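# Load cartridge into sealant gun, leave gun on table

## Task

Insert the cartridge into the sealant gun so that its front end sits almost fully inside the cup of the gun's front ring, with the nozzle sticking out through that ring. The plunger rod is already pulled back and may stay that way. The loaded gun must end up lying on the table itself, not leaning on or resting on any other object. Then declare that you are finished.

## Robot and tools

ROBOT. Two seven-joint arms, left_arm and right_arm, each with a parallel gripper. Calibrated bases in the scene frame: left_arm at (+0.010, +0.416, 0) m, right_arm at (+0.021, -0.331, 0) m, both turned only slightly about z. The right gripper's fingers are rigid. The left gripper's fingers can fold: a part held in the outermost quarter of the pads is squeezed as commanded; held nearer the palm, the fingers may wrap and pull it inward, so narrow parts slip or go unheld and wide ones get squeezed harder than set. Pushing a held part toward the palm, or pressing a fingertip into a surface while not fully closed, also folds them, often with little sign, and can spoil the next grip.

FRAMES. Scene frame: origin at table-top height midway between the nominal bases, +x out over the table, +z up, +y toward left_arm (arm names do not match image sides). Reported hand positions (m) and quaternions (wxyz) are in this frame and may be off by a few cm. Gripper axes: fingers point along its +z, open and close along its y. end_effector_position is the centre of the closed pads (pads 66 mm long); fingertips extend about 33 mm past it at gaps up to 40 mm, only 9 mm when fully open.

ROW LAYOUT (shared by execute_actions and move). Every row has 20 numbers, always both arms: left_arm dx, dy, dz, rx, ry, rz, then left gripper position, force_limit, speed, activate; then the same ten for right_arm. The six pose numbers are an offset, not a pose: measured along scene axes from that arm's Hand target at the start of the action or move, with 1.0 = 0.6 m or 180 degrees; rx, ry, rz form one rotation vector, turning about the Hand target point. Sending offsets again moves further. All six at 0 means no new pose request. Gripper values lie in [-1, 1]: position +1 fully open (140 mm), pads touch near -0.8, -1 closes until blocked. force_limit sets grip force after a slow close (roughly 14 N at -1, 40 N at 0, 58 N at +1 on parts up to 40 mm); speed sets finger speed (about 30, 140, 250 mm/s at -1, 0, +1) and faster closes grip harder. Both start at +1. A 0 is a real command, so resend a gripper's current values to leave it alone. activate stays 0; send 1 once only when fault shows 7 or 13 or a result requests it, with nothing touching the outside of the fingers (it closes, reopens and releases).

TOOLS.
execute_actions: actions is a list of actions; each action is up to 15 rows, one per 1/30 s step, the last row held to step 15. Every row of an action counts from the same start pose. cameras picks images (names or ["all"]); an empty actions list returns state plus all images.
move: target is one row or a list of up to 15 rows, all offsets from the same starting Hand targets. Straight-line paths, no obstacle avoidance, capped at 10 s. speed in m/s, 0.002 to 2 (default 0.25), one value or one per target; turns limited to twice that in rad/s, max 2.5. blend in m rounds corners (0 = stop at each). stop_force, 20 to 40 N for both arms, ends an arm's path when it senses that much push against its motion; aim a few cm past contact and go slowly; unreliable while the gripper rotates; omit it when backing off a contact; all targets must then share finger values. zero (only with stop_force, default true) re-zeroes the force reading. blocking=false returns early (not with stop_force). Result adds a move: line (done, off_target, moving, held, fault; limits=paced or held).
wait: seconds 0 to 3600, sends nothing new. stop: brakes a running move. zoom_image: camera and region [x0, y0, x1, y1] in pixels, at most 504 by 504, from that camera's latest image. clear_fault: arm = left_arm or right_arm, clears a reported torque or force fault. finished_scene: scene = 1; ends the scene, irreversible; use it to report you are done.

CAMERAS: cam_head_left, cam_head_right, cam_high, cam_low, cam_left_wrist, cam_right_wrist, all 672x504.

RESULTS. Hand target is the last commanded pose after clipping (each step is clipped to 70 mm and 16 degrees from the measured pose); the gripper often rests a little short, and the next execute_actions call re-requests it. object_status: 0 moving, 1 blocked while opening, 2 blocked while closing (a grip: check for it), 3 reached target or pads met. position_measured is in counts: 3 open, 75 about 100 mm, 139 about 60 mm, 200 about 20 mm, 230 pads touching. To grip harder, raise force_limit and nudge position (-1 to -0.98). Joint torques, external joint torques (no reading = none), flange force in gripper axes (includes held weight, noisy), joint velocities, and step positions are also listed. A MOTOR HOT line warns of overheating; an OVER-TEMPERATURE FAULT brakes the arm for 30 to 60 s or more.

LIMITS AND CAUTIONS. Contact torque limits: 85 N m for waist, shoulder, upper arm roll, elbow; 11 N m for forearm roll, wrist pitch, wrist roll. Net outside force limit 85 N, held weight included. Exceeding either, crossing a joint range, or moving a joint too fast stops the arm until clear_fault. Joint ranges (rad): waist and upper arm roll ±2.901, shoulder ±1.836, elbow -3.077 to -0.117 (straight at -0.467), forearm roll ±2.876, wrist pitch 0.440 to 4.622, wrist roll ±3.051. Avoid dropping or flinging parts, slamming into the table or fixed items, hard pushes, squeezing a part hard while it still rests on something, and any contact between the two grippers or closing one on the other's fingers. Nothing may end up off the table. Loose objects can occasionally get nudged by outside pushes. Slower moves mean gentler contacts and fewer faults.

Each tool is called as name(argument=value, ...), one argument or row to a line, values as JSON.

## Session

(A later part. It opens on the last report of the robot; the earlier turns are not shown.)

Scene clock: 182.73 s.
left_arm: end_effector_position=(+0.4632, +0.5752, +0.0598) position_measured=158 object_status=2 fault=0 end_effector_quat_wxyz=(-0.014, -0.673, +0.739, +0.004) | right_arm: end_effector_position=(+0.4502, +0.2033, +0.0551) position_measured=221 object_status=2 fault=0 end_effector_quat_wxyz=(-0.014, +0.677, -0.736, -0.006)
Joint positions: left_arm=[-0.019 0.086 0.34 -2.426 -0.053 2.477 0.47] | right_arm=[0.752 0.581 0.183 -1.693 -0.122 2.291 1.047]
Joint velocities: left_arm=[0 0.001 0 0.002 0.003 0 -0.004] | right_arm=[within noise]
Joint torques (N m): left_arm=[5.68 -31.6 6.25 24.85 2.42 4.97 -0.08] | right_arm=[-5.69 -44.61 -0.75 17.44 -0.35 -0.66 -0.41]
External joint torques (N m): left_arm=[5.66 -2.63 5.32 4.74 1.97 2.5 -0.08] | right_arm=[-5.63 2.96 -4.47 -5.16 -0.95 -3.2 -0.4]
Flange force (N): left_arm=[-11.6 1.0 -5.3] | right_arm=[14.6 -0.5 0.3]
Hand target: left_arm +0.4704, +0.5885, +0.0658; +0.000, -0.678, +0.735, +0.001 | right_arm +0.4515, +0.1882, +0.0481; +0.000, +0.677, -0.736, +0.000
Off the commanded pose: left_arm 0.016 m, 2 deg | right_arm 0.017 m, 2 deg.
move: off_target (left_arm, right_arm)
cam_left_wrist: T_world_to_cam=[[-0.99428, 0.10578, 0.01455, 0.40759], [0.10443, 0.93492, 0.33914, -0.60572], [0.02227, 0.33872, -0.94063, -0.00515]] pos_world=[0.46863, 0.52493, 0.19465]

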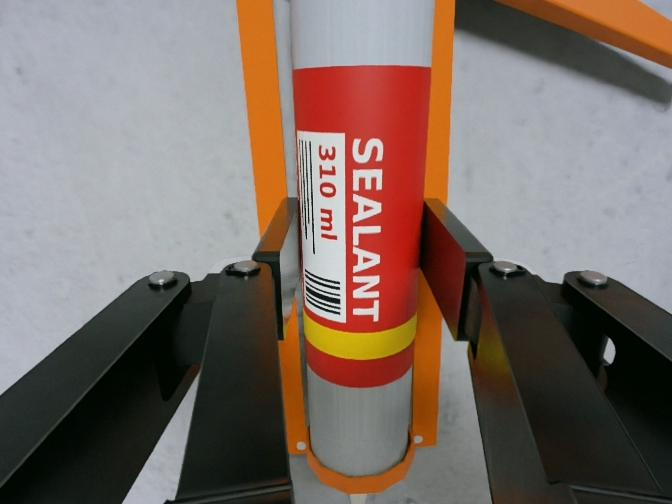

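move(
  target=[
    [-0.0014,-0.0205,-0.0075,0,0,0,-1,-0.1,-1,0,0.0012,0.022,0.011,0,0,0,-1,0,-1,0],
  ],
  speed=0.02,
)

move(
  target=[
    [0,0,0,0,0,0,0.1,-0.1,-1,0,0,0,0,0,0,0,-1,0,-1,0],
  ],
  speed=0.02,
  cameras=["cam_left_wrist"],
)

Scene clock: 185.17 s.
left_arm: end_effector_position=(+0.4646, +0.5753, +0.0574) position_measured=158 object_status=2 fault=0 end_effector_quat_wxyz=(-0.007, -0.678, +0.735, +0.004) | right_arm: end_effector_position=(+0.4528, +0.2042, +0.0565) position_measured=221 object_status=2 fault=0 end_effector_quat_wxyz=(-0.004, +0.677, -0.736, -0.003)
Joint positions: left_arm=[-0.023 0.086 0.34 -2.438 -0.044 2.503 0.449] | right_arm=[0.758 0.601 0.179 -1.649 -0.124 2.247 1.047]
Joint velocities: left_arm=[-0.001 -0.001 0 -0.001 0.001 0.001 -0.004] | right_arm=[0.001 0.001 0 0 0.001 -0.003 0]
Joint torques (N m): left_arm=[0.23 -31.14 0.12 21.56 0.8 3.43 -0.25] | right_arm=[-0.92 -45.93 2.46 22.31 0.07 1.78 0.04]
External joint torques (N m): left_arm=[0.11 -2.25 -0.9 1.58 0.37 0.92 -0.26] | right_arm=[-0.71 2.47 -1.16 -0.53 -0.54 -0.72 0.04]
Flange force (N): left_arm=[2.0 1.3 -4.0] | right_arm=[-4.5 -4.2 2.9]
Hand target: left_arm +0.4695, +0.5762, +0.0613; +0.000, +0.678, -0.735, -0.001 | right_arm +0.4522, +0.2014, +0.0547; +0.000, +0.677, -0.736, +0.000
Off the commanded pose: left_arm 0.006 m, 1 deg | right_arm 0.003 m, 1 deg.
move: off_target (left_arm)

Scene clock: 186.30 s.
left_arm: end_effector_position=(+0.4672, +0.5759, +0.0595) position_measured=117 object_status=0 fault=0 end_effector_quat_wxyz=(-0.003, -0.678, +0.735, +0.002) | right_arm: end_effector_position=(+0.4533, +0.2042, +0.0569) position_measured=221 object_status=2 fault=0 end_effector_quat_wxyz=(-0.004, +0.677, -0.736, -0.002)
Joint positions: left_arm=[-0.023 0.083 0.34 -2.437 -0.044 2.507 0.448] | right_arm=[0.759 0.601 0.178 -1.647 -0.124 2.246 1.047]
Joint torques (N m): left_arm=[0.14 -29.06 0.14 20.56 0.7 2.91 -0.32] | right_arm=[-0.93 -45.43 2.44 21.49 0.24 1.89 0.03]
External joint torques (N m): left_arm=[0.13 -0.27 -0.74 0.51 0.26 0.38 -0.32] | right_arm=[-0.97 2.96 -1.35 -1.33 -0.37 -0.6 0.03]
Flange force (N): left_arm=[1.1 -0.7 -0.4] | right_arm=[-1.8 -2.9 4.0]
Hand target: left_arm +0.4695, +0.5762, +0.0613; +0.000, +0.678, -0.735, -0.001 | right_arm +0.4522, +0.2014, +0.0547; +0.000, +0.677, -0.736, +0.000
Off the commanded pose: left_arm 0.003 m, 0 deg | right_arm 0.004 m, 1 deg.
move: done
cam_left_wrist: T_world_to_cam=[[-0.99551, 0.09463, -0.00329, 0.41961], [0.0874, 0.93165, 0.3527, -0.59775], [0.03644, 0.35083, -0.93573, -0.01966]] pos_world=[0.47069, 0.52408, 0.19381]

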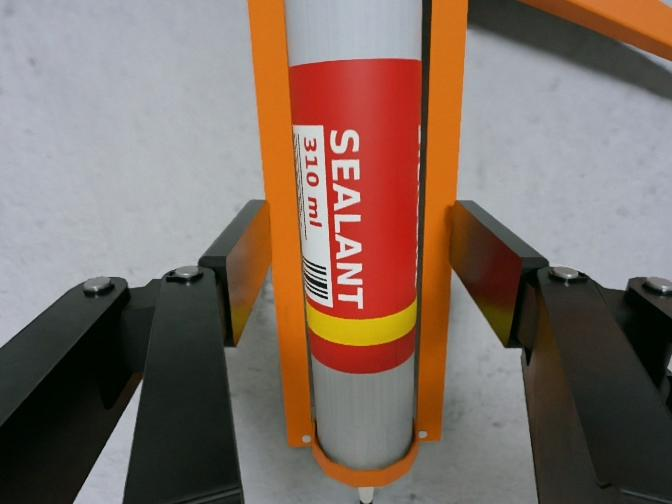

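Dropped gently. Raise left and look.

move(
  target=[
    [0,0,0.12,0,0,0,0.1,-0.1,-1,0,0,0,0,0,0,0,-1,0,-1,0],
    [0,0.01,0.25,0,0,0,0.1,-0.1,-1,0,0,0,0,0,0,0,-1,0,-1,0],
  ],
  speed=0.15,
  blend=0.02,
  cameras=["cam_left_wrist","cam_high","cam_head_right"],
)

zoom_image(
  camera="cam_left_wrist",
  region=[250, 354, 400, 504],
)

zoom_image(
  camera="cam_high",
  region=[440, 180, 580, 280],
)

zoom_image(
  camera="cam_left_wrist",
  region=[250, 0, 400, 150],
)

Scene clock: 190.27 s.
left_arm: end_effector_position=(+0.4707, +0.5820, +0.2110) position_measured=117 object_status=3 fault=0 end_effector_quat_wxyz=(+0.001, -0.677, +0.736, +0.000) | right_arm: end_effector_position=(+0.4533, +0.2042, +0.0569) position_measured=221 object_status=2 fault=0 end_effector_quat_wxyz=(-0.004, +0.677, -0.736, -0.002)
Joint positions: left_arm=[-0.017 -0.173 0.335 -2.28 0.067 2.117 0.378] | right_arm=[0.759 0.601 0.178 -1.647 -0.124 2.246 1.047]
Joint velocities: left_arm=[0 0.001 -0.001 0 0 -0.004 -0.003] | right_arm=[within noise]
Joint torques (N m): left_arm=[0.78 -23.81 -2.96 24.47 0.91 2.46 -0.29] | right_arm=[-0.91 -45.43 2.46 21.48 0.24 1.9 0.02]
External joint torques (N m): left_arm=[0.68 0.23 -1.19 0.35 0.27 -0.1 -0.29] | right_arm=[-1.19 3.1 -1.52 -1.41 -0.37 -0.61 0.02]
Flange force (N): left_arm=[0.9 -1.2 -0.9] | right_arm=[-1.6 -3.2 4.2]
Hand target: left_arm +0.4695, +0.5822, +0.2113; +0.000, +0.678, -0.735, -0.001 | right_arm +0.4522, +0.2014, +0.0547; +0.000, +0.677, -0.736, +0.000
Off the commanded pose: left_arm 0.001 m, 0 deg | right_arm 0.004 m, 1 deg.
move: done
cam_left_wrist: T_world_to_cam=[[-0.99517, 0.09736, -0.01242, 0.42308], [0.08663, 0.93078, 0.35518, -0.65678], [0.04614, 0.35239, -0.93472, 0.11421]] pos_world=[0.47267, 0.52988, 0.34529]
Images, in order (width x height): cam_head_right 672x504, cam_high 672x504, cam_left_wrist 672x504.

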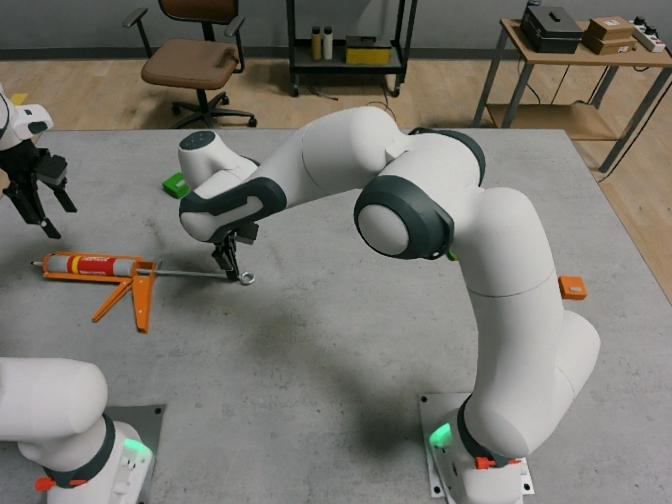

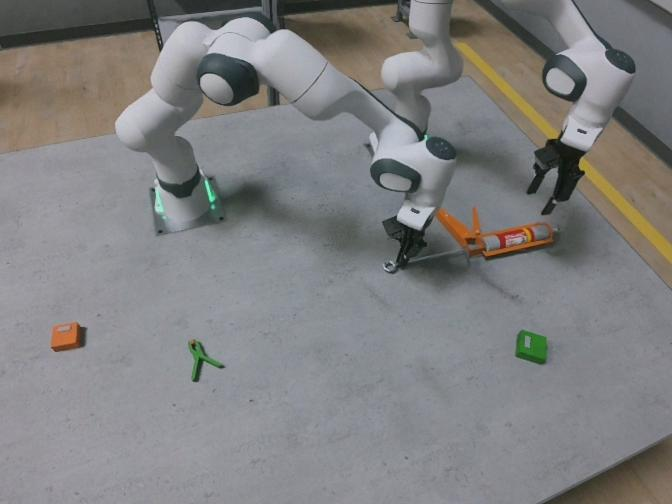

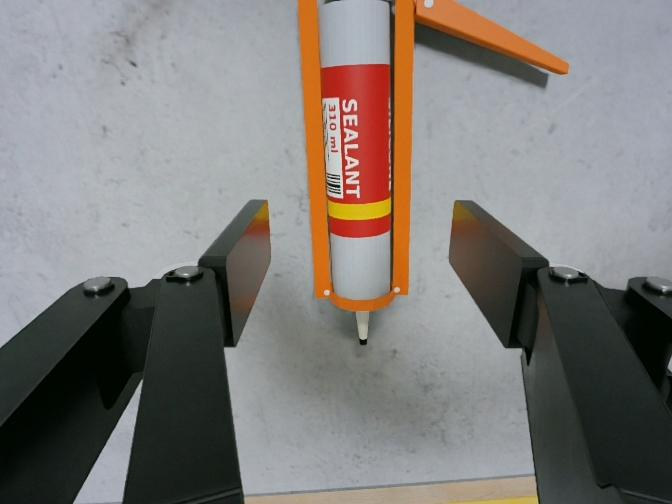

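Scaled by 3.360.

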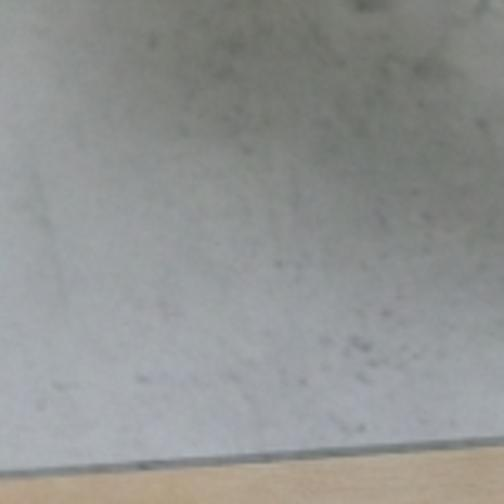

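Scaled by 3.600.

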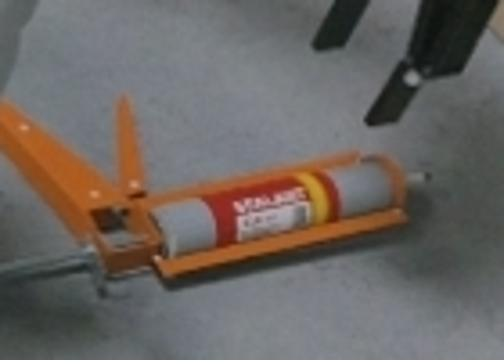

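Scaled by 3.360.

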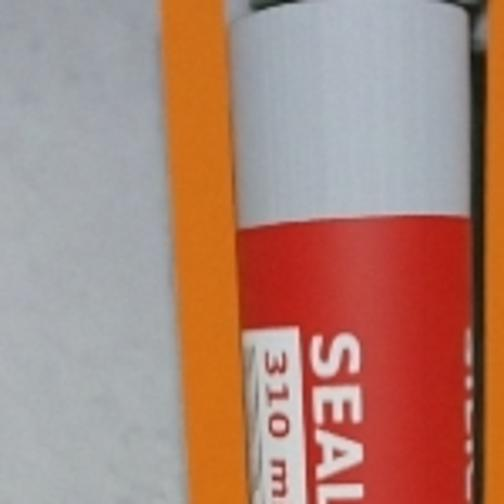

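zoom_image(
  camera="cam_left_wrist",
  region=[300, 260, 420, 350],
)

Scaled by 4.200.

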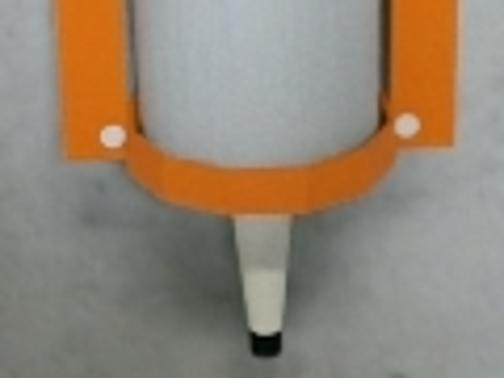

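move(
  target=[
    [0,-0.12,0.08,0,0,0,0.1,-0.1,-1,0,0,0,0,0,0,0,-1,0,-1,0],
  ],
  speed=0.15,
  cameras=["cam_left_wrist"],
)

zoom_image(
  camera="cam_left_wrist",
  region=[310, 40, 430, 130],
)

zoom_image(
  camera="cam_left_wrist",
  region=[310, 300, 430, 390],
)

Scene clock: 199.43 s.
left_arm: end_effector_position=(+0.4702, +0.5109, +0.2585) position_measured=117 object_status=3 fault=0 end_effector_quat_wxyz=(+0.001, -0.675, +0.738, +0.002) | right_arm: end_effector_position=(+0.4533, +0.2042, +0.0569) position_measured=221 object_status=2 fault=0 end_effector_quat_wxyz=(-0.004, +0.677, -0.736, -0.002)
Joint positions: left_arm=[-0.051 -0.269 0.218 -2.256 0.068 1.992 0.235] | right_arm=[0.759 0.601 0.178 -1.647 -0.124 2.246 1.047]
Joint velocities: left_arm=[-0.001 0 -0.001 -0.001 0 -0.001 -0.006] | right_arm=[within noise]
Joint torques (N m): left_arm=[1 -21.9 -3.05 25.16 0.26 2.38 -0.29] | right_arm=[-0.91 -45.45 2.44 21.5 0.23 1.89 0.06]
External joint torques (N m): left_arm=[1.06 0.29 -1.02 0.49 -0.43 -0.19 -0.3] | right_arm=[-0.64 2.98 -1.12 -1.38 -0.37 -0.61 0.06]
Flange force (N): left_arm=[0.5 -2.2 -1.4] | right_arm=[-2.1 -2.5 4.1]
Hand target: left_arm +0.4695, +0.5102, +0.2593; +0.000, -0.678, +0.735, +0.001 | right_arm +0.4522, +0.2014, +0.0547; +0.000, +0.677, -0.736, +0.000
Off the commanded pose: left_arm 0.001 m, 0 deg | right_arm 0.004 m, 1 deg.
move: done
cam_left_wrist: T_world_to_cam=[[-0.99484, 0.10099, -0.00973, 0.42747], [0.09082, 0.92918, 0.3583, -0.60939], [0.04522, 0.35557, -0.93356, 0.1822]] pos_world=[0.47237, 0.45828, 0.39259]

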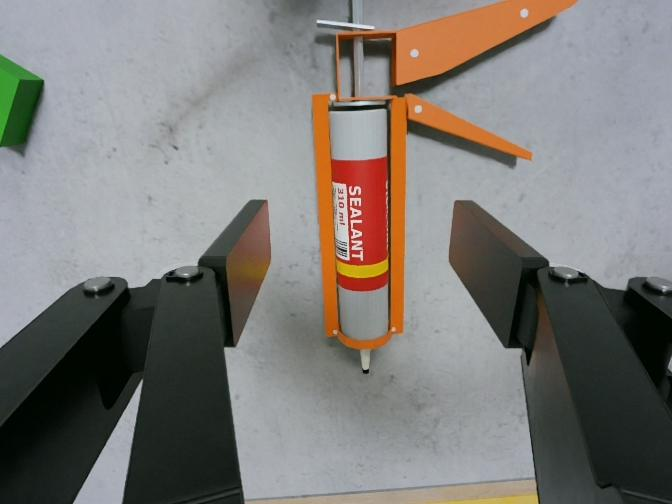

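Scaled by 4.200.

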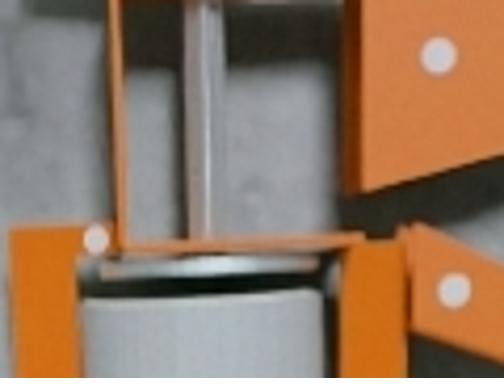

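Scaled by 4.200.

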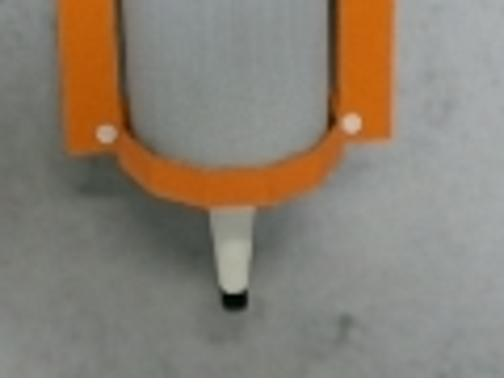

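move(
  target=[
    [0,0.1083,-0.28,0,0,0.0078,0.1,-0.1,-1,0,0,0,0,0,0,0,-1,0,-1,0],
  ],
  speed=0.12,
  cameras=["cam_left_wrist"],
)

Scene clock: 211.43 s.
left_arm: end_effector_position=(+0.4690, +0.5741, +0.0920) position_measured=117 object_status=3 fault=0 end_effector_quat_wxyz=(+0.001, +0.688, -0.726, -0.002) | right_arm: end_effector_position=(+0.4533, +0.2042, +0.0569) position_measured=221 object_status=2 fault=0 end_effector_quat_wxyz=(-0.004, +0.677, -0.736, -0.002)
Joint positions: left_arm=[-0.013 0.009 0.327 -2.423 0 2.429 0.384] | right_arm=[0.759 0.601 0.178 -1.647 -0.124 2.246 1.047]
Joint velocities: left_arm=[0.002 -0.001 0.001 -0.001 0 0.001 0.007] | right_arm=[within noise]
Joint torques (N m): left_arm=[0.97 -26.76 -0.28 21.63 0.05 2.91 0.13] | right_arm=[-0.92 -45.46 2.47 21.47 0.23 1.88 0]
External joint torques (N m): left_arm=[0.98 0.66 -0.36 0.56 -0.44 0.38 0.13] | right_arm=[-1 2.87 -1.36 -1.33 -0.38 -0.62 0]
Flange force (N): left_arm=[-2.4 -3.6 2.6] | right_arm=[-1.6 -2.8 3.8]
Hand target: left_arm +0.4695, +0.5752, +0.0913; +0.000, +0.687, -0.727, -0.001 | right_arm +0.4522, +0.2014, +0.0547; +0.000, +0.677, -0.736, +0.000
Off the commanded pose: left_arm 0.001 m, 0 deg | right_arm 0.004 m, 1 deg.
move: done
cam_left_wrist: T_world_to_cam=[[-0.99769, 0.06748, -0.0072, 0.4386], [0.0605, 0.93245, 0.3562, -0.59577], [0.03075, 0.35494, -0.93438, 0.01159]] pos_world=[0.47327, 0.52181, 0.2262]

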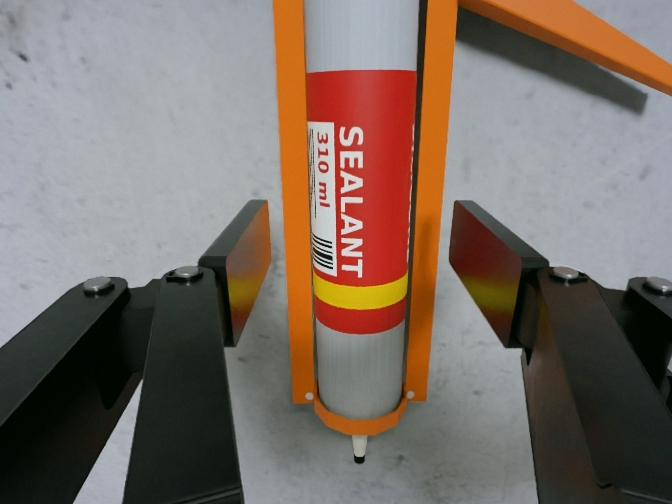

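move(
  target=[
    [0,0.001,-0.05,0,0,0,0.1,-0.2,-1,0,0,0,0,0,0,0,-1,0,-1,0],
  ],
  speed=0.06,
)

move(
  target=[
    [0,0,0,0,0,0,-1,-0.2,-1,0,0,0,0,0,0,0,-1,0,-1,0],
  ],
  speed=0.06,
  cameras=["cam_left_wrist"],
)

Scene clock: 214.37 s.
left_arm: end_effector_position=(+0.4694, +0.5757, +0.0625) position_measured=117 object_status=3 fault=0 end_effector_quat_wxyz=(+0.000, +0.688, -0.726, -0.002) | right_arm: end_effector_position=(+0.4533, +0.2042, +0.0569) position_measured=221 object_status=2 fault=0 end_effector_quat_wxyz=(-0.004, +0.677, -0.736, -0.002)
Joint positions: left_arm=[-0.012 0.077 0.327 -2.436 -0.037 2.507 0.411] | right_arm=[0.759 0.601 0.178 -1.647 -0.124 2.246 1.047]
Joint velocities: left_arm=[-0.001 -0.001 0.001 0 -0.001 0.003 0.006] | right_arm=[within noise]
Joint torques (N m): left_arm=[0.77 -28.07 -0.18 20.33 -0.01 2.81 0.06] | right_arm=[-0.9 -45.43 2.43 21.48 0.24 1.89 0.04]
External joint torques (N m): left_arm=[0.77 0.73 -0.96 0.24 -0.45 0.27 0.06] | right_arm=[-0.8 2.85 -1.26 -1.29 -0.37 -0.6 0.04]
Flange force (N): left_arm=[-1.5 -3.1 3.3] | right_arm=[-1.9 -2.7 3.8]
Hand target: left_arm +0.4695, +0.5758, +0.0613; +0.000, +0.687, -0.727, -0.001 | right_arm +0.4522, +0.2014, +0.0547; +0.000, +0.677, -0.736, +0.000
Off the commanded pose: left_arm 0.001 m, 0 deg | right_arm 0.004 m, 1 deg.
move: done

Scene clock: 215.63 s.
left_arm: end_effector_position=(+0.4694, +0.5757, +0.0624) position_measured=163 object_status=0 fault=0 end_effector_quat_wxyz=(+0.000, +0.688, -0.726, -0.002) | right_arm: end_effector_position=(+0.4535, +0.2041, +0.0571) position_measured=221 object_status=2 fault=0 end_effector_quat_wxyz=(-0.004, +0.676, -0.736, -0.002)
Joint positions: left_arm=[-0.012 0.077 0.327 -2.436 -0.037 2.508 0.413] | right_arm=[0.759 0.601 0.177 -1.647 -0.124 2.245 1.048]
Joint torques (N m): left_arm=[0.56 -27.01 -0.4 20.07 0.01 3.23 0.1] | right_arm=[-0.95 -44.79 2.6 21.13 0.26 2 0.04]
External joint torques (N m): left_arm=[0.53 1.68 -1.22 0.01 -0.43 0.69 0.1] | right_arm=[-1.18 3.69 -1.35 -1.73 -0.35 -0.51 0.04]
Flange force (N): left_arm=[-1.6 -4.5 6.7] | right_arm=[-1.6 -3.0 5.4]
Hand target: left_arm +0.4695, +0.5758, +0.0613; +0.000, +0.687, -0.727, -0.001 | right_arm +0.4522, +0.2014, +0.0547; +0.000, +0.677, -0.736, +0.000
Off the commanded pose: left_arm 0.001 m, 0 deg | right_arm 0.004 m, 1 deg.
move: done
cam_left_wrist: T_world_to_cam=[[-0.9977, 0.06728, -0.00834, 0.4388], [0.0599, 0.93245, 0.35629, -0.58656], [0.03175, 0.35497, -0.93434, -0.01718]] pos_world=[0.47347, 0.52351, 0.1966]

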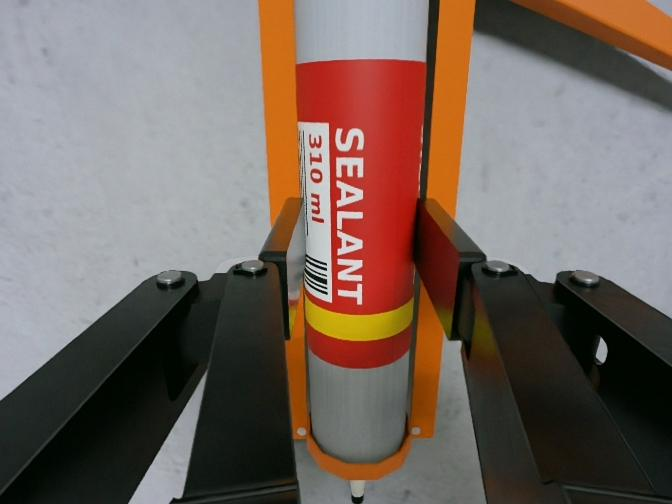

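move(
  target=[
    [-0.0008,0,0.01,0,0,0,-1,-0.2,-1,0,0,0,0,0,0,0,-1,0,-1,0],
  ],
  speed=0.02,
)

move(
  target=[
    [0.0012,0.015,-0.001,0,0,0,-1,-0.2,-1,0,-0.0008,-0.008,0,0,0,0,-1,0,-1,0],
  ],
  speed=0.015,
  cameras=["cam_left_wrist"],
)

zoom_image(
  camera="cam_left_wrist",
  region=[280, 354, 430, 504],
)

Scene clock: 219.17 s.
left_arm: end_effector_position=(+0.4678, +0.5750, +0.0645) position_measured=163 object_status=2 fault=0 end_effector_quat_wxyz=(+0.002, +0.687, -0.727, -0.002) | right_arm: end_effector_position=(+0.4536, +0.2040, +0.0571) position_measured=221 object_status=2 fault=0 end_effector_quat_wxyz=(-0.004, +0.676, -0.737, -0.002)
Joint positions: left_arm=[-0.012 0.07 0.327 -2.437 -0.033 2.498 0.413] | right_arm=[0.759 0.601 0.177 -1.647 -0.124 2.245 1.048]
Joint velocities: left_arm=[-0.002 0 0 0 0.001 -0.003 0.001] | right_arm=[within noise]
Joint torques (N m): left_arm=[0.55 -30.75 0.33 21.47 0.73 2.71 -0.18] | right_arm=[-0.94 -45.88 2.67 21.48 0.26 1.97 0.02]
External joint torques (N m): left_arm=[0.63 -2.07 -0.31 1.27 0.28 0.17 -0.18] | right_arm=[-0.88 2.47 -1.03 -1.33 -0.35 -0.52 0.02]
Flange force (N): left_arm=[0.7 1.6 -5.3] | right_arm=[-0.6 -1.9 3.4]
Hand target: left_arm +0.4690, +0.5758, +0.0673; +0.000, +0.687, -0.727, -0.001 | right_arm +0.4522, +0.2014, +0.0547; +0.000, +0.677, -0.736, +0.000
Off the commanded pose: left_arm 0.003 m, 0 deg | right_arm 0.004 m, 1 deg.
move: done

Scene clock: 220.23 s.
left_arm: end_effector_position=(+0.4660, +0.5774, +0.0633) position_measured=163 object_status=2 fault=0 end_effector_quat_wxyz=(+0.006, +0.685, -0.728, -0.004) | right_arm: end_effector_position=(+0.4518, +0.2032, +0.0577) position_measured=221 object_status=2 fault=0 end_effector_quat_wxyz=(-0.006, +0.677, -0.736, -0.002)
Joint positions: left_arm=[-0.007 0.076 0.328 -2.431 -0.037 2.488 0.427] | right_arm=[0.759 0.592 0.178 -1.662 -0.124 2.256 1.048]
Joint velocities: left_arm=[-0.002 -0.001 0 0.001 0 -0.002 0.005] | right_arm=[within noise]
Joint torques (N m): left_arm=[3.76 -30.24 3.14 23.91 0.81 3.62 0.1] | right_arm=[-3.27 -46.04 1.94 19.5 0.38 0.98 -0.18]
External joint torques (N m): left_arm=[3.78 -1.39 2.37 3.7 0.37 1.11 0.1] | right_arm=[-3.31 2.12 -1.82 -3.31 -0.22 -1.53 -0.18]
Flange force (N): left_arm=[-9.0 -4.4 -2.5] | right_arm=[9.6 0.7 1.4]
Hand target: left_arm +0.4698, +0.5848, +0.0667; +0.000, +0.687, -0.727, -0.001 | right_arm +0.4518, +0.1966, +0.0547; +0.000, +0.677, -0.736, +0.000
Off the commanded pose: left_arm 0.009 m, 1 deg | right_arm 0.007 m, 1 deg.
move: off_target (left_arm, right_arm)
cam_left_wrist: T_world_to_cam=[[-0.99726, 0.07387, 0.00309, 0.43054], [0.07027, 0.93391, 0.35053, -0.5936], [0.02301, 0.34978, -0.93655, -0.00963]] pos_world=[0.4713, 0.52594, 0.19772]

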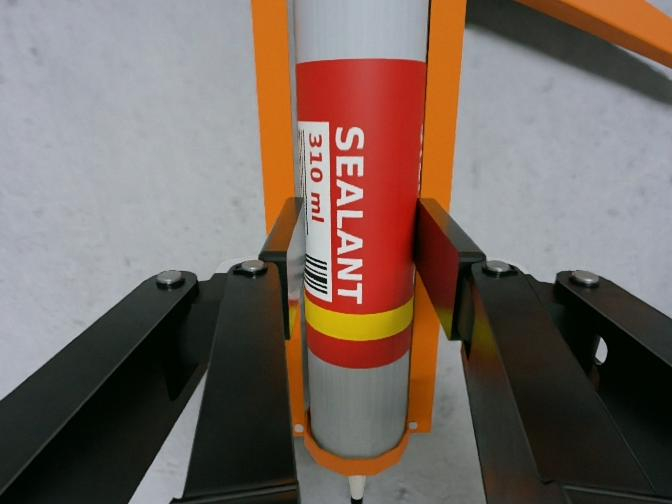

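Scaled by 3.360.

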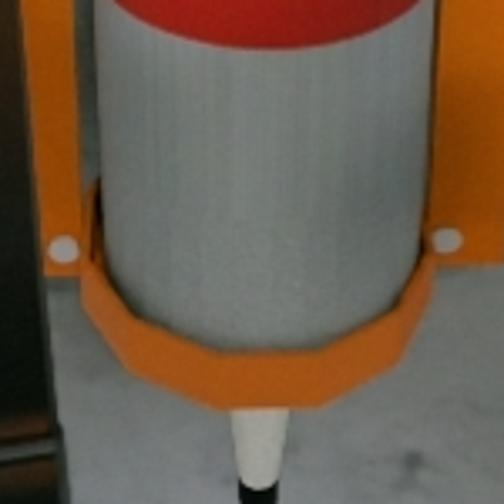

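move(
  target=[
    [0.0035,0,0,0,0,-0.002,-1,-0.2,-1,0,0,0,0,0,0,0,-1,0,-1,0],
    [0.0044,0.0115,0,0,0,-0.002,-1,-0.2,-1,0,-0.0004,-0.007,-0.003,0,0,0,-1,0,-1,0],
  ],
  speed=0.015,
  cameras=["cam_left_wrist"],
)

zoom_image(
  camera="cam_left_wrist",
  region=[280, 354, 430, 504],
)

Scene clock: 223.47 s.
left_arm: end_effector_position=(+0.4677, +0.5794, +0.0629) position_measured=163 object_status=2 fault=0 end_effector_quat_wxyz=(+0.010, +0.682, -0.731, -0.004) | right_arm: end_effector_position=(+0.4510, +0.2046, +0.0584) position_measured=221 object_status=2 fault=0 end_effector_quat_wxyz=(-0.011, +0.677, -0.736, -0.005)
Joint positions: left_arm=[-0.004 0.087 0.328 -2.416 -0.047 2.477 0.446] | right_arm=[0.756 0.584 0.181 -1.677 -0.122 2.273 1.048]
Joint velocities: left_arm=[0.001 0.001 0 0.001 0.001 -0.001 0.006] | right_arm=[within noise]
Joint torques (N m): left_arm=[6.15 -29.94 5.64 24.7 1.54 4.47 0.31] | right_arm=[-4.79 -45.33 0.32 18.04 -0.07 -0.25 -0.34]
External joint torques (N m): left_arm=[6.13 -0.72 4.72 4.49 1.09 1.98 0.31] | right_arm=[-4.97 2.63 -3.57 -4.78 -0.67 -2.79 -0.34]
Flange force (N): left_arm=[-15.0 -5.0 -0.3] | right_arm=[14.0 0.4 0.4]
Hand target: left_arm +0.4724, +0.5917, +0.0667; +0.000, +0.685, -0.729, -0.001 | right_arm +0.4515, +0.1924, +0.0529; +0.000, +0.677, -0.736, +0.000
Off the commanded pose: left_arm 0.014 m, 1 deg | right_arm 0.013 m, 1 deg.
move: off_target (left_arm, right_arm)
cam_left_wrist: T_world_to_cam=[[-0.99656, 0.08247, 0.00773, 0.42657], [0.08006, 0.93497, 0.34557, -0.60025], [0.02127, 0.345, -0.93836, -0.00703]] pos_world=[0.47331, 0.52846, 0.19753]

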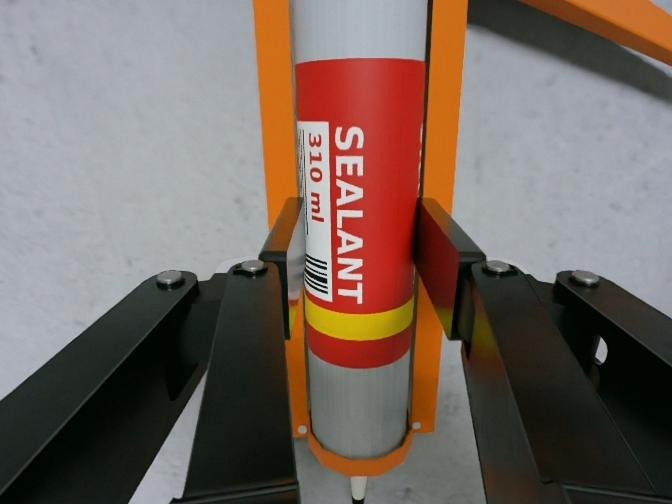

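Scaled by 3.360.

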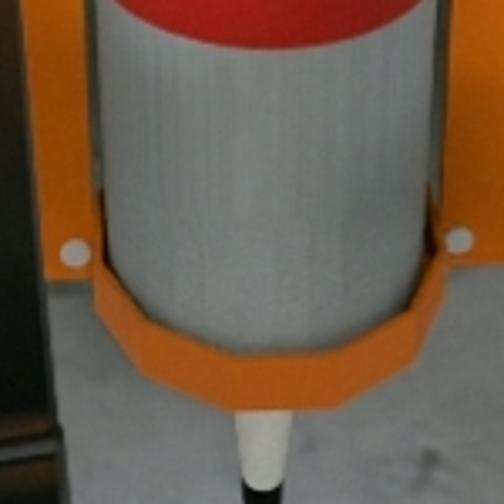

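move(
  target=[
    [-0.001,-0.016,0.006,0,0,0,-1,-0.2,-1,0,0.0006,0.012,0.004,0,0,0,-1,0,-1,0],
  ],
  speed=0.02,
  cameras=["cam_left_wrist"],
)

zoom_image(
  camera="cam_left_wrist",
  region=[280, 354, 430, 504],
)

Scene clock: 226.23 s.
left_arm: end_effector_position=(+0.4674, +0.5790, +0.0659) position_measured=163 object_status=2 fault=0 end_effector_quat_wxyz=(+0.007, +0.683, -0.731, -0.004) | right_arm: end_effector_position=(+0.4524, +0.2050, +0.0584) position_measured=221 object_status=2 fault=0 end_effector_quat_wxyz=(-0.007, +0.676, -0.736, -0.004)
Joint positions: left_arm=[-0.005 0.076 0.329 -2.421 -0.038 2.477 0.436] | right_arm=[0.758 0.595 0.179 -1.655 -0.122 2.253 1.048]
Joint velocities: left_arm=[0 0.001 0.001 0 0 -0.001 -0.007] | right_arm=[within noise]
Joint torques (N m): left_arm=[1.18 -31.39 1.16 22.43 1.02 3.41 -0.26] | right_arm=[-1.62 -45.6 1.76 21.44 -0.11 1.16 -0.03]
External joint torques (N m): left_arm=[1.2 -2.48 0.4 2.12 0.57 0.9 -0.26] | right_arm=[-1.82 2.62 -2.15 -1.37 -0.71 -1.35 -0.03]
Flange force (N): left_arm=[-0.5 1.5 -5.2] | right_arm=[-1.3 -4.1 2.3]
Hand target: left_arm +0.4718, +0.5821, +0.0703; +0.000, +0.685, -0.729, -0.001 | right_arm +0.4519, +0.1996, +0.0553; +0.000, +0.677, -0.736, +0.000
Off the commanded pose: left_arm 0.007 m, 1 deg | right_arm 0.006 m, 1 deg.
move: off_target (left_arm, right_arm)
cam_left_wrist: T_world_to_cam=[[-0.99676, 0.08031, 0.00437, 0.42782], [0.07677, 0.93381, 0.34943, -0.59901], [0.02399, 0.34863, -0.93695, -0.0076]] pos_world=[0.4726, 0.52765, 0.20033]

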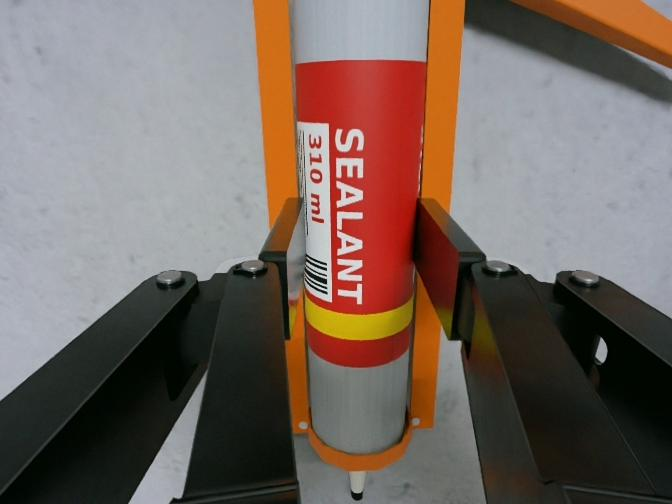

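Scaled by 3.360.

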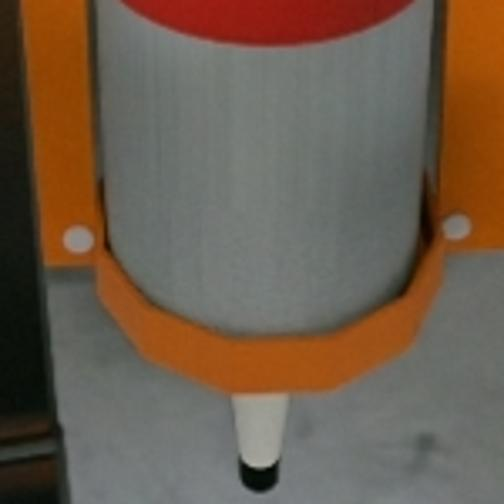

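move(
  target=[
    [0.0014,0.015,0.0,0,0,-0.002,-1,-0.2,-1,0,-0.0008,-0.012,-0.004,0,0,0,-1,0,-1,0],
  ],
  speed=0.015,
  cameras=["cam_left_wrist"],
)

zoom_image(
  camera="cam_left_wrist",
  region=[280, 354, 430, 504],
)

Scene clock: 228.80 s.
left_arm: end_effector_position=(+0.4667, +0.5794, +0.0652) position_measured=163 object_status=2 fault=0 end_effector_quat_wxyz=(-0.011, -0.680, +0.733, +0.005) | right_arm: end_effector_position=(+0.4507, +0.2047, +0.0584) position_measured=221 object_status=2 fault=0 end_effector_quat_wxyz=(-0.011, +0.677, -0.736, -0.005)
Joint positions: left_arm=[-0.003 0.081 0.329 -2.415 -0.042 2.469 0.448] | right_arm=[0.756 0.584 0.181 -1.677 -0.122 2.274 1.048]
Joint velocities: left_arm=[0.001 0.001 0 0 0.001 -0.002 0.007] | right_arm=[within noise]
Joint torques (N m): left_arm=[5.58 -30.98 5.12 25.39 1.46 4.38 0.21] | right_arm=[-4.79 -45.37 0.22 18.04 -0.1 -0.18 -0.33]
External joint torques (N m): left_arm=[5.5 -2 4.21 5.19 1.01 1.91 0.21] | right_arm=[-4.74 2.49 -3.49 -4.73 -0.7 -2.72 -0.33]
Flange force (N): left_arm=[-13.3 -4.5 -3.6] | right_arm=[13.9 0.8 0.3]
Hand target: left_arm +0.4726, +0.5911, +0.0703; +0.000, +0.682, -0.731, -0.001 | right_arm +0.4514, +0.1924, +0.0529; +0.000, +0.677, -0.736, +0.000
Off the commanded pose: left_arm 0.014 m, 1 deg | right_arm 0.013 m, 1 deg.
move: off_target (left_arm, right_arm)
cam_left_wrist: T_world_to_cam=[[-0.99604, 0.08832, 0.01033, 0.42181], [0.08645, 0.93449, 0.34534, -0.60358], [0.02085, 0.34487, -0.93842, -0.00463]] pos_world=[0.47241, 0.52838, 0.19974]

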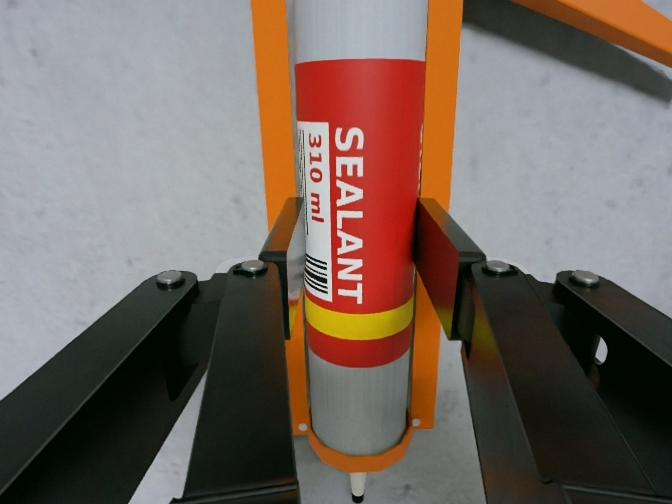

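Scaled by 3.360.

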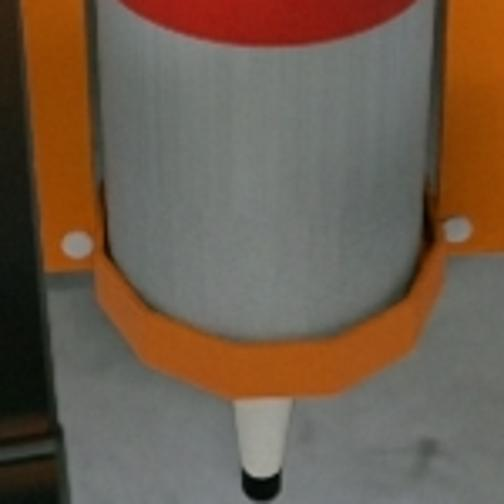

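move(
  target=[
    [-0.001,-0.017,-0.0085,0,0,0,-1,-0.2,-1,0,0.0006,0.012,0.004,0,0,0,-1,0,-1,0],
  ],
  speed=0.02,
)

move(
  target=[
    [0,0,0,0,0,0,0.1,-0.2,-1,0,0,0,0,0,0,0,-1,0,-1,0],
    [0,0.01,0.25,0,0,-0.0078,0.1,-0.2,-1,0,0,0,0,0,0,0,-1,0,-1,0],
  ],
  speed=0.15,
  cameras=["cam_left_wrist"],
)

zoom_image(
  camera="cam_left_wrist",
  region=[300, 260, 420, 350],
)

move(
  target=[
    [0,-0.12,0.08,0,0,0,0.1,-0.1,-1,0,0,0,0,0,0,0,-1,0,-1,0],
  ],
  speed=0.15,
  cameras=["cam_left_wrist"],
)

zoom_image(
  camera="cam_left_wrist",
  region=[310, 40, 430, 130],
)

zoom_image(
  camera="cam_left_wrist",
  region=[310, 300, 430, 390],
)

Scene clock: 236.40 s.
left_arm: end_effector_position=(+0.4676, +0.5788, +0.0632) position_measured=163 object_status=2 fault=0 end_effector_quat_wxyz=(+0.006, +0.681, -0.732, -0.003) | right_arm: end_effector_position=(+0.4524, +0.2046, +0.0583) position_measured=221 object_status=2 fault=0 end_effector_quat_wxyz=(-0.006, +0.676, -0.737, -0.004)
Joint positions: left_arm=[-0.006 0.082 0.329 -2.424 -0.042 2.487 0.442] | right_arm=[0.758 0.595 0.179 -1.656 -0.122 2.253 1.048]
Joint velocities: left_arm=[-0.001 0 0 -0.001 0 0.003 -0.006] | right_arm=[within noise]
Joint torques (N m): left_arm=[0.77 -30.34 0.47 22.26 0.62 3.78 -0.16] | right_arm=[-1.44 -45.68 1.84 21.76 -0.11 1.28 -0.02]
External joint torques (N m): left_arm=[0.78 -1.29 -0.35 2.04 0.17 1.27 -0.16] | right_arm=[-1.46 2.53 -1.92 -1.06 -0.72 -1.23 -0.02]
Flange force (N): left_arm=[-1.0 -1.9 -0.8] | right_arm=[-2.5 -4.3 2.3]
Hand target: left_arm +0.4720, +0.5809, +0.0652; +0.000, +0.682, -0.731, -0.001 | right_arm +0.4518, +0.1996, +0.0553; +0.000, +0.677, -0.736, +0.000
Off the commanded pose: left_arm 0.005 m, 1 deg | right_arm 0.006 m, 1 deg.
move: off_target (left_arm, right_arm)

Scene clock: 239.47 s.
left_arm: end_effector_position=(+0.4732, +0.5868, +0.2149) position_measured=117 object_status=3 fault=0 end_effector_quat_wxyz=(+0.001, -0.672, +0.740, +0.000) | right_arm: end_effector_position=(+0.4526, +0.2042, +0.0583) position_measured=221 object_status=2 fault=0 end_effector_quat_wxyz=(-0.006, +0.676, -0.737, -0.003)
Joint positions: left_arm=[-0.002 -0.165 0.328 -2.261 0.062 2.106 0.402] | right_arm=[0.758 0.595 0.178 -1.655 -0.122 2.252 1.048]
Joint velocities: left_arm=[-0.001 0 0.001 0 0 -0.004 -0.003] | right_arm=[within noise]
Joint torques (N m): left_arm=[0.67 -24.25 -2.84 24.52 0.91 2.32 -0.34] | right_arm=[-1.38 -45.46 2.02 21.26 0 1.4 -0.05]
External joint torques (N m): left_arm=[0.57 0.15 -1.19 0.38 0.26 -0.23 -0.34] | right_arm=[-1.61 2.71 -1.9 -1.52 -0.61 -1.1 -0.05]
Flange force (N): left_arm=[1.0 -1.2 -1.4] | right_arm=[-0.6 -3.3 2.9]
Hand target: left_arm +0.4720, +0.5869, +0.2152; +0.000, -0.673, +0.739, +0.001 | right_arm +0.4518, +0.1996, +0.0553; +0.000, +0.677, -0.736, +0.000
Off the commanded pose: left_arm 0.001 m, 0 deg | right_arm 0.006 m, 1 deg.
move: done
cam_left_wrist: T_world_to_cam=[[-0.99394, 0.10919, -0.01258, 0.41771], [0.09763, 0.92964, 0.35529, -0.66739], [0.05049, 0.35191, -0.93467, 0.11428]] pos_world=[0.47457, 0.53461, 0.34919]

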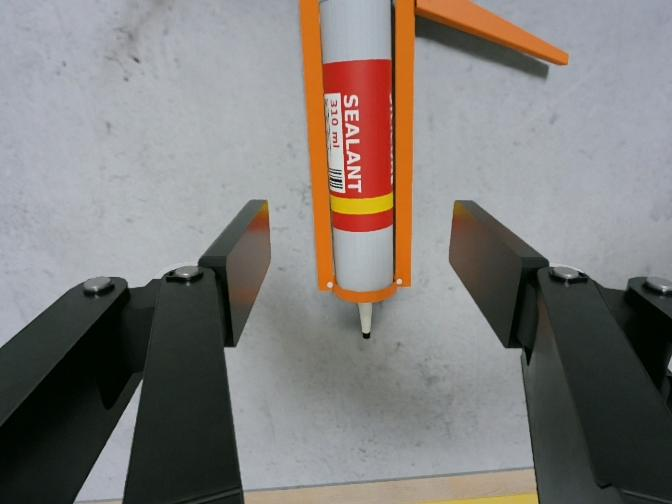

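Scaled by 4.200.

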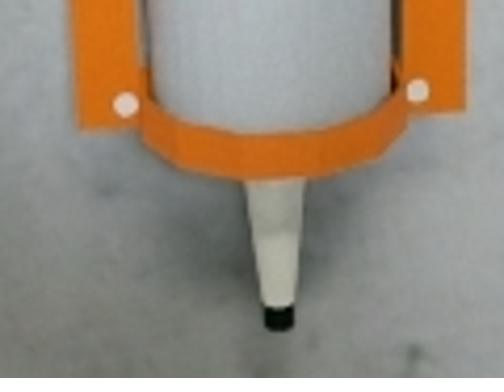

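Scene clock: 241.20 s.
left_arm: end_effector_position=(+0.4727, +0.5156, +0.2624) position_measured=117 object_status=3 fault=0 end_effector_quat_wxyz=(+0.001, -0.671, +0.742, +0.002) | right_arm: end_effector_position=(+0.4526, +0.2042, +0.0583) position_measured=221 object_status=2 fault=0 end_effector_quat_wxyz=(-0.006, +0.676, -0.737, -0.003)
Joint positions: left_arm=[-0.037 -0.26 0.213 -2.238 0.064 1.982 0.259] | right_arm=[0.758 0.595 0.178 -1.655 -0.122 2.252 1.048]
Joint velocities: left_arm=[-0.002 0.001 0 0 0 -0.001 -0.005] | right_arm=[within noise]
Joint torques (N m): left_arm=[1.08 -22.22 -2.97 25.15 0.24 2.37 -0.27] | right_arm=[-1.36 -45.46 2 21.28 -0.01 1.4 -0.02]
External joint torques (N m): left_arm=[1.17 0.25 -0.98 0.44 -0.45 -0.2 -0.27] | right_arm=[-1.31 2.79 -1.71 -1.54 -0.62 -1.11 -0.02]
Flange force (N): left_arm=[0.3 -1.9 -1.3] | right_arm=[-1.1 -3.0 3.0]
Hand target: left_arm +0.4720, +0.5149, +0.2632; +0.000, -0.673, +0.739, +0.001 | right_arm +0.4518, +0.1996, +0.0553; +0.000, +0.677, -0.736, +0.000
Off the commanded pose: left_arm 0.001 m, 0 deg | right_arm 0.006 m, 1 deg.
move: done
cam_left_wrist: T_world_to_cam=[[-0.9935, 0.11338, -0.00964, 0.42253], [0.10243, 0.92798, 0.35828, -0.62021], [0.04957, 0.35497, -0.93356, 0.18232]] pos_world=[0.47428, 0.46291, 0.39649]

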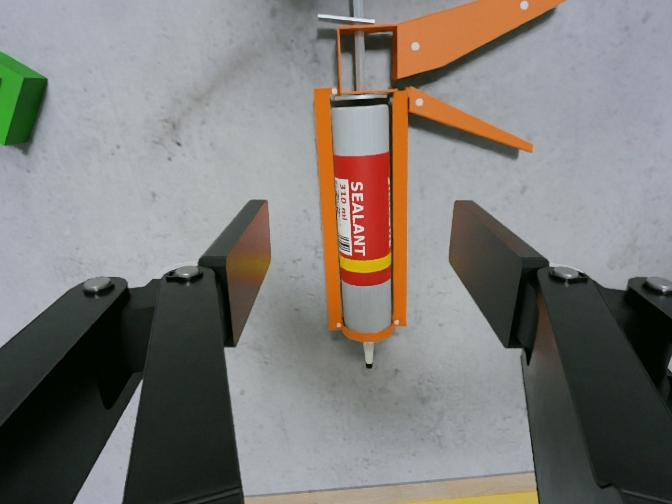

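Scaled by 4.200.

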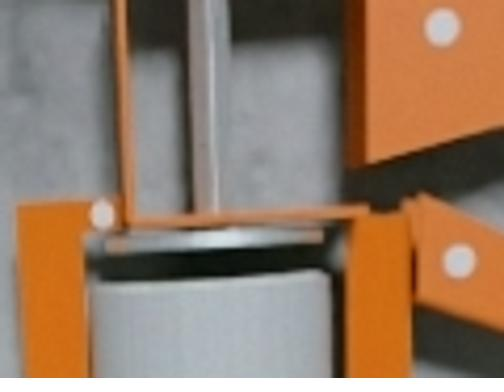

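Scaled by 4.200.

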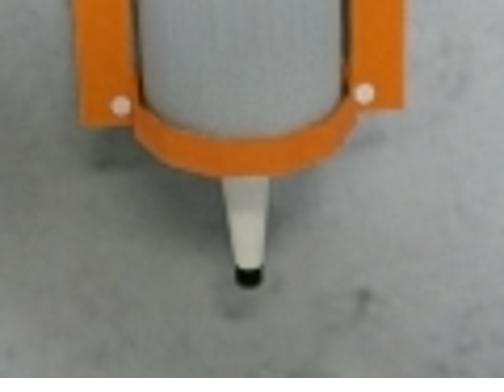

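move(
  target=[
    [-0.003,0.108,-0.28,0,0,0.0094,0.1,-0.2,-1,0,0,0,0,0,0,0,-1,0,-1,0],
  ],
  speed=0.12,
  cameras=["cam_left_wrist"],
)

Scene clock: 248.23 s.
left_arm: end_effector_position=(+0.4697, +0.5786, +0.0960) position_measured=117 object_status=3 fault=0 end_effector_quat_wxyz=(+0.000, +0.685, -0.729, -0.002) | right_arm: end_effector_position=(+0.4526, +0.2042, +0.0583) position_measured=221 object_status=2 fault=0 end_effector_quat_wxyz=(-0.006, +0.676, -0.737, -0.003)
Joint positions: left_arm=[0.003 0.007 0.32 -2.413 0.002 2.417 0.399] | right_arm=[0.758 0.595 0.178 -1.655 -0.122 2.252 1.048]
Joint velocities: left_arm=[0.001 0 0 0 0 0.001 0.006] | right_arm=[within noise]
Joint torques (N m): left_arm=[1.02 -26.94 -0.26 21.7 0.05 2.95 0.01] | right_arm=[-1.38 -45.48 2.01 21.3 0 1.4 -0.03]
External joint torques (N m): left_arm=[0.98 0.84 -0.38 0.38 -0.45 0.41 0.01] | right_arm=[-1.32 2.67 -1.68 -1.5 -0.6 -1.1 -0.03]
Flange force (N): left_arm=[-2.1 -3.4 3.0] | right_arm=[-0.9 -3.0 2.8]
Hand target: left_arm +0.4702, +0.5797, +0.0952; +0.000, +0.684, -0.729, -0.001 | right_arm +0.4518, +0.1996, +0.0553; +0.000, +0.677, -0.736, +0.000
Off the commanded pose: left_arm 0.001 m, 0 deg | right_arm 0.006 m, 1 deg.
move: done
cam_left_wrist: T_world_to_cam=[[-0.99715, 0.07511, -0.00726, 0.43436], [0.0676, 0.93193, 0.35628, -0.6045], [0.03352, 0.35477, -0.93435, 0.01239]] pos_world=[0.47357, 0.52633, 0.2301]

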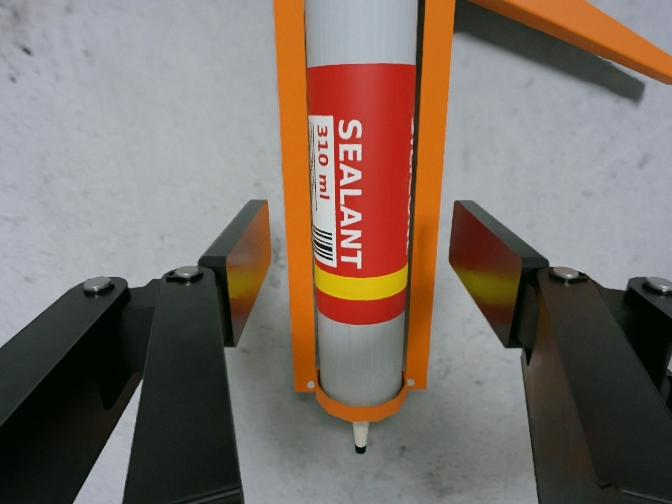

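move(
  target=[
    [0,-0.002,-0.0565,0,0,0,0.1,-0.2,-1,0,0,0,0,0,0,0,-1,0,-1,0],
  ],
  speed=0.06,
)

move(
  target=[
    [0,0,0,0,0,0,-1,-0.1,-1,0,0,0,0,0,0,0,-1,0,-1,0],
    [0.0,0,0.009,0,0,0,-1,-0.1,-1,0,0,0,0,0,0,0,-1,0,-1,0],
    [0.0025,0.015,0.009,0,0,0.004,-1,-0.1,-1,0,-0.0008,-0.012,-0.006,0,0,0,-1,0,-1,0],
  ],
  speed=0.02,
  cameras=["cam_left_wrist"],
)

zoom_image(
  camera="cam_left_wrist",
  region=[280, 354, 430, 504],
)

Scene clock: 251.40 s.
left_arm: end_effector_position=(+0.4700, +0.5786, +0.0625) position_measured=117 object_status=3 fault=0 end_effector_quat_wxyz=(+0.000, +0.686, -0.728, -0.002) | right_arm: end_effector_position=(+0.4526, +0.2042, +0.0583) position_measured=221 object_status=2 fault=0 end_effector_quat_wxyz=(-0.006, +0.676, -0.737, -0.003)
Joint positions: left_arm=[0.003 0.081 0.317 -2.431 -0.037 2.506 0.424] | right_arm=[0.758 0.595 0.178 -1.655 -0.122 2.252 1.048]
Joint velocities: left_arm=[0.001 -0.001 0 0 0 0.004 0.006] | right_arm=[within noise]
Joint torques (N m): left_arm=[0.6 -28.38 -0.26 20.37 0 2.9 0.07] | right_arm=[-1.41 -45.46 1.98 21.27 -0.01 1.41 -0.08]
External joint torques (N m): left_arm=[0.55 0.66 -1.11 0.18 -0.44 0.34 0.07] | right_arm=[-1.47 2.72 -1.8 -1.53 -0.61 -1.1 -0.08]
Flange force (N): left_arm=[-1.0 -2.8 3.3] | right_arm=[-0.7 -3.2 2.9]
Hand target: left_arm +0.4702, +0.5785, +0.0613; +0.000, +0.684, -0.729, -0.001 | right_arm +0.4518, +0.1996, +0.0553; +0.000, +0.677, -0.736, +0.000
Off the commanded pose: left_arm 0.001 m, 0 deg | right_arm 0.006 m, 1 deg.
move: done

Scene clock: 254.03 s.
left_arm: end_effector_position=(+0.4681, +0.5779, +0.0634) position_measured=164 object_status=2 fault=0 end_effector_quat_wxyz=(+0.007, +0.685, -0.728, -0.004) | right_arm: end_effector_position=(+0.4518, +0.2026, +0.0575) position_measured=221 object_status=2 fault=0 end_effector_quat_wxyz=(-0.010, +0.676, -0.737, -0.004)
Joint positions: left_arm=[0.004 0.083 0.317 -2.422 -0.041 2.484 0.429] | right_arm=[0.756 0.584 0.178 -1.678 -0.122 2.272 1.048]
Joint velocities: left_arm=[within noise] | right_arm=[-0.001 0 0.001 0 0.001 0.003 0.001]
Joint torques (N m): left_arm=[4.51 -30.17 4.51 23.94 1.01 3.91 0.07] | right_arm=[-3.87 -44.62 1.03 18.02 0.03 0.25 -0.31]
External joint torques (N m): left_arm=[4.5 -1.11 3.69 3.8 0.57 1.41 0.07] | right_arm=[-3.91 3.34 -2.71 -4.76 -0.57 -2.29 -0.31]
Flange force (N): left_arm=[-11.0 -4.1 -1.6] | right_arm=[11.9 0.9 2.3]
Hand target: left_arm +0.4717, +0.5875, +0.0667; +0.000, +0.689, -0.725, -0.001 | right_arm +0.4513, +0.1924, +0.0517; +0.000, +0.677, -0.736, +0.000
Off the commanded pose: left_arm 0.011 m, 1 deg | right_arm 0.012 m, 1 deg.
move: off_target (left_arm, right_arm)
cam_left_wrist: T_world_to_cam=[[-0.99728, 0.07356, 0.00382, 0.43291], [0.07027, 0.93446, 0.34908, -0.59446], [0.02211, 0.3484, -0.93709, -0.00858]] pos_world=[0.4737, 0.52664, 0.19782]

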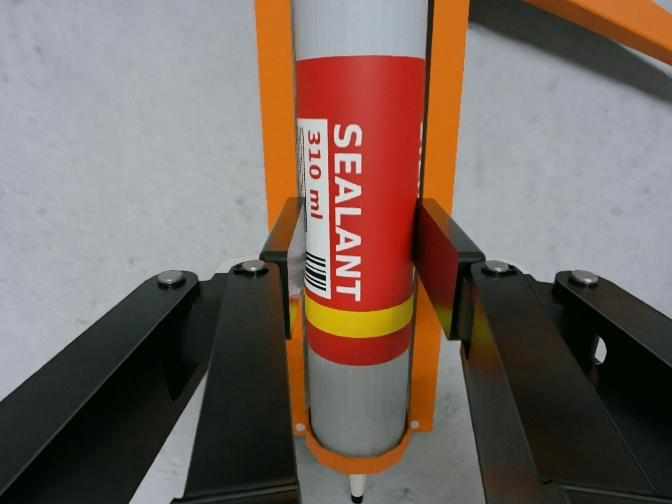

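Scaled by 3.360.

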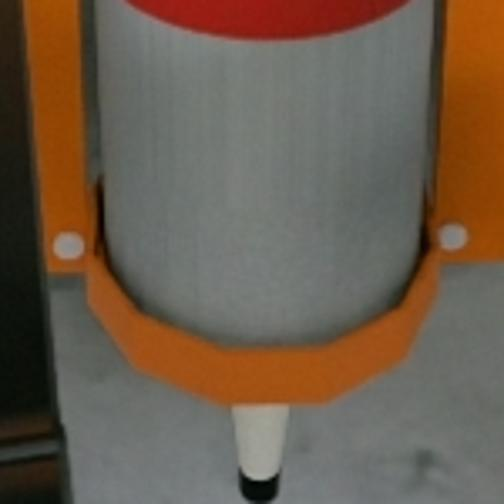

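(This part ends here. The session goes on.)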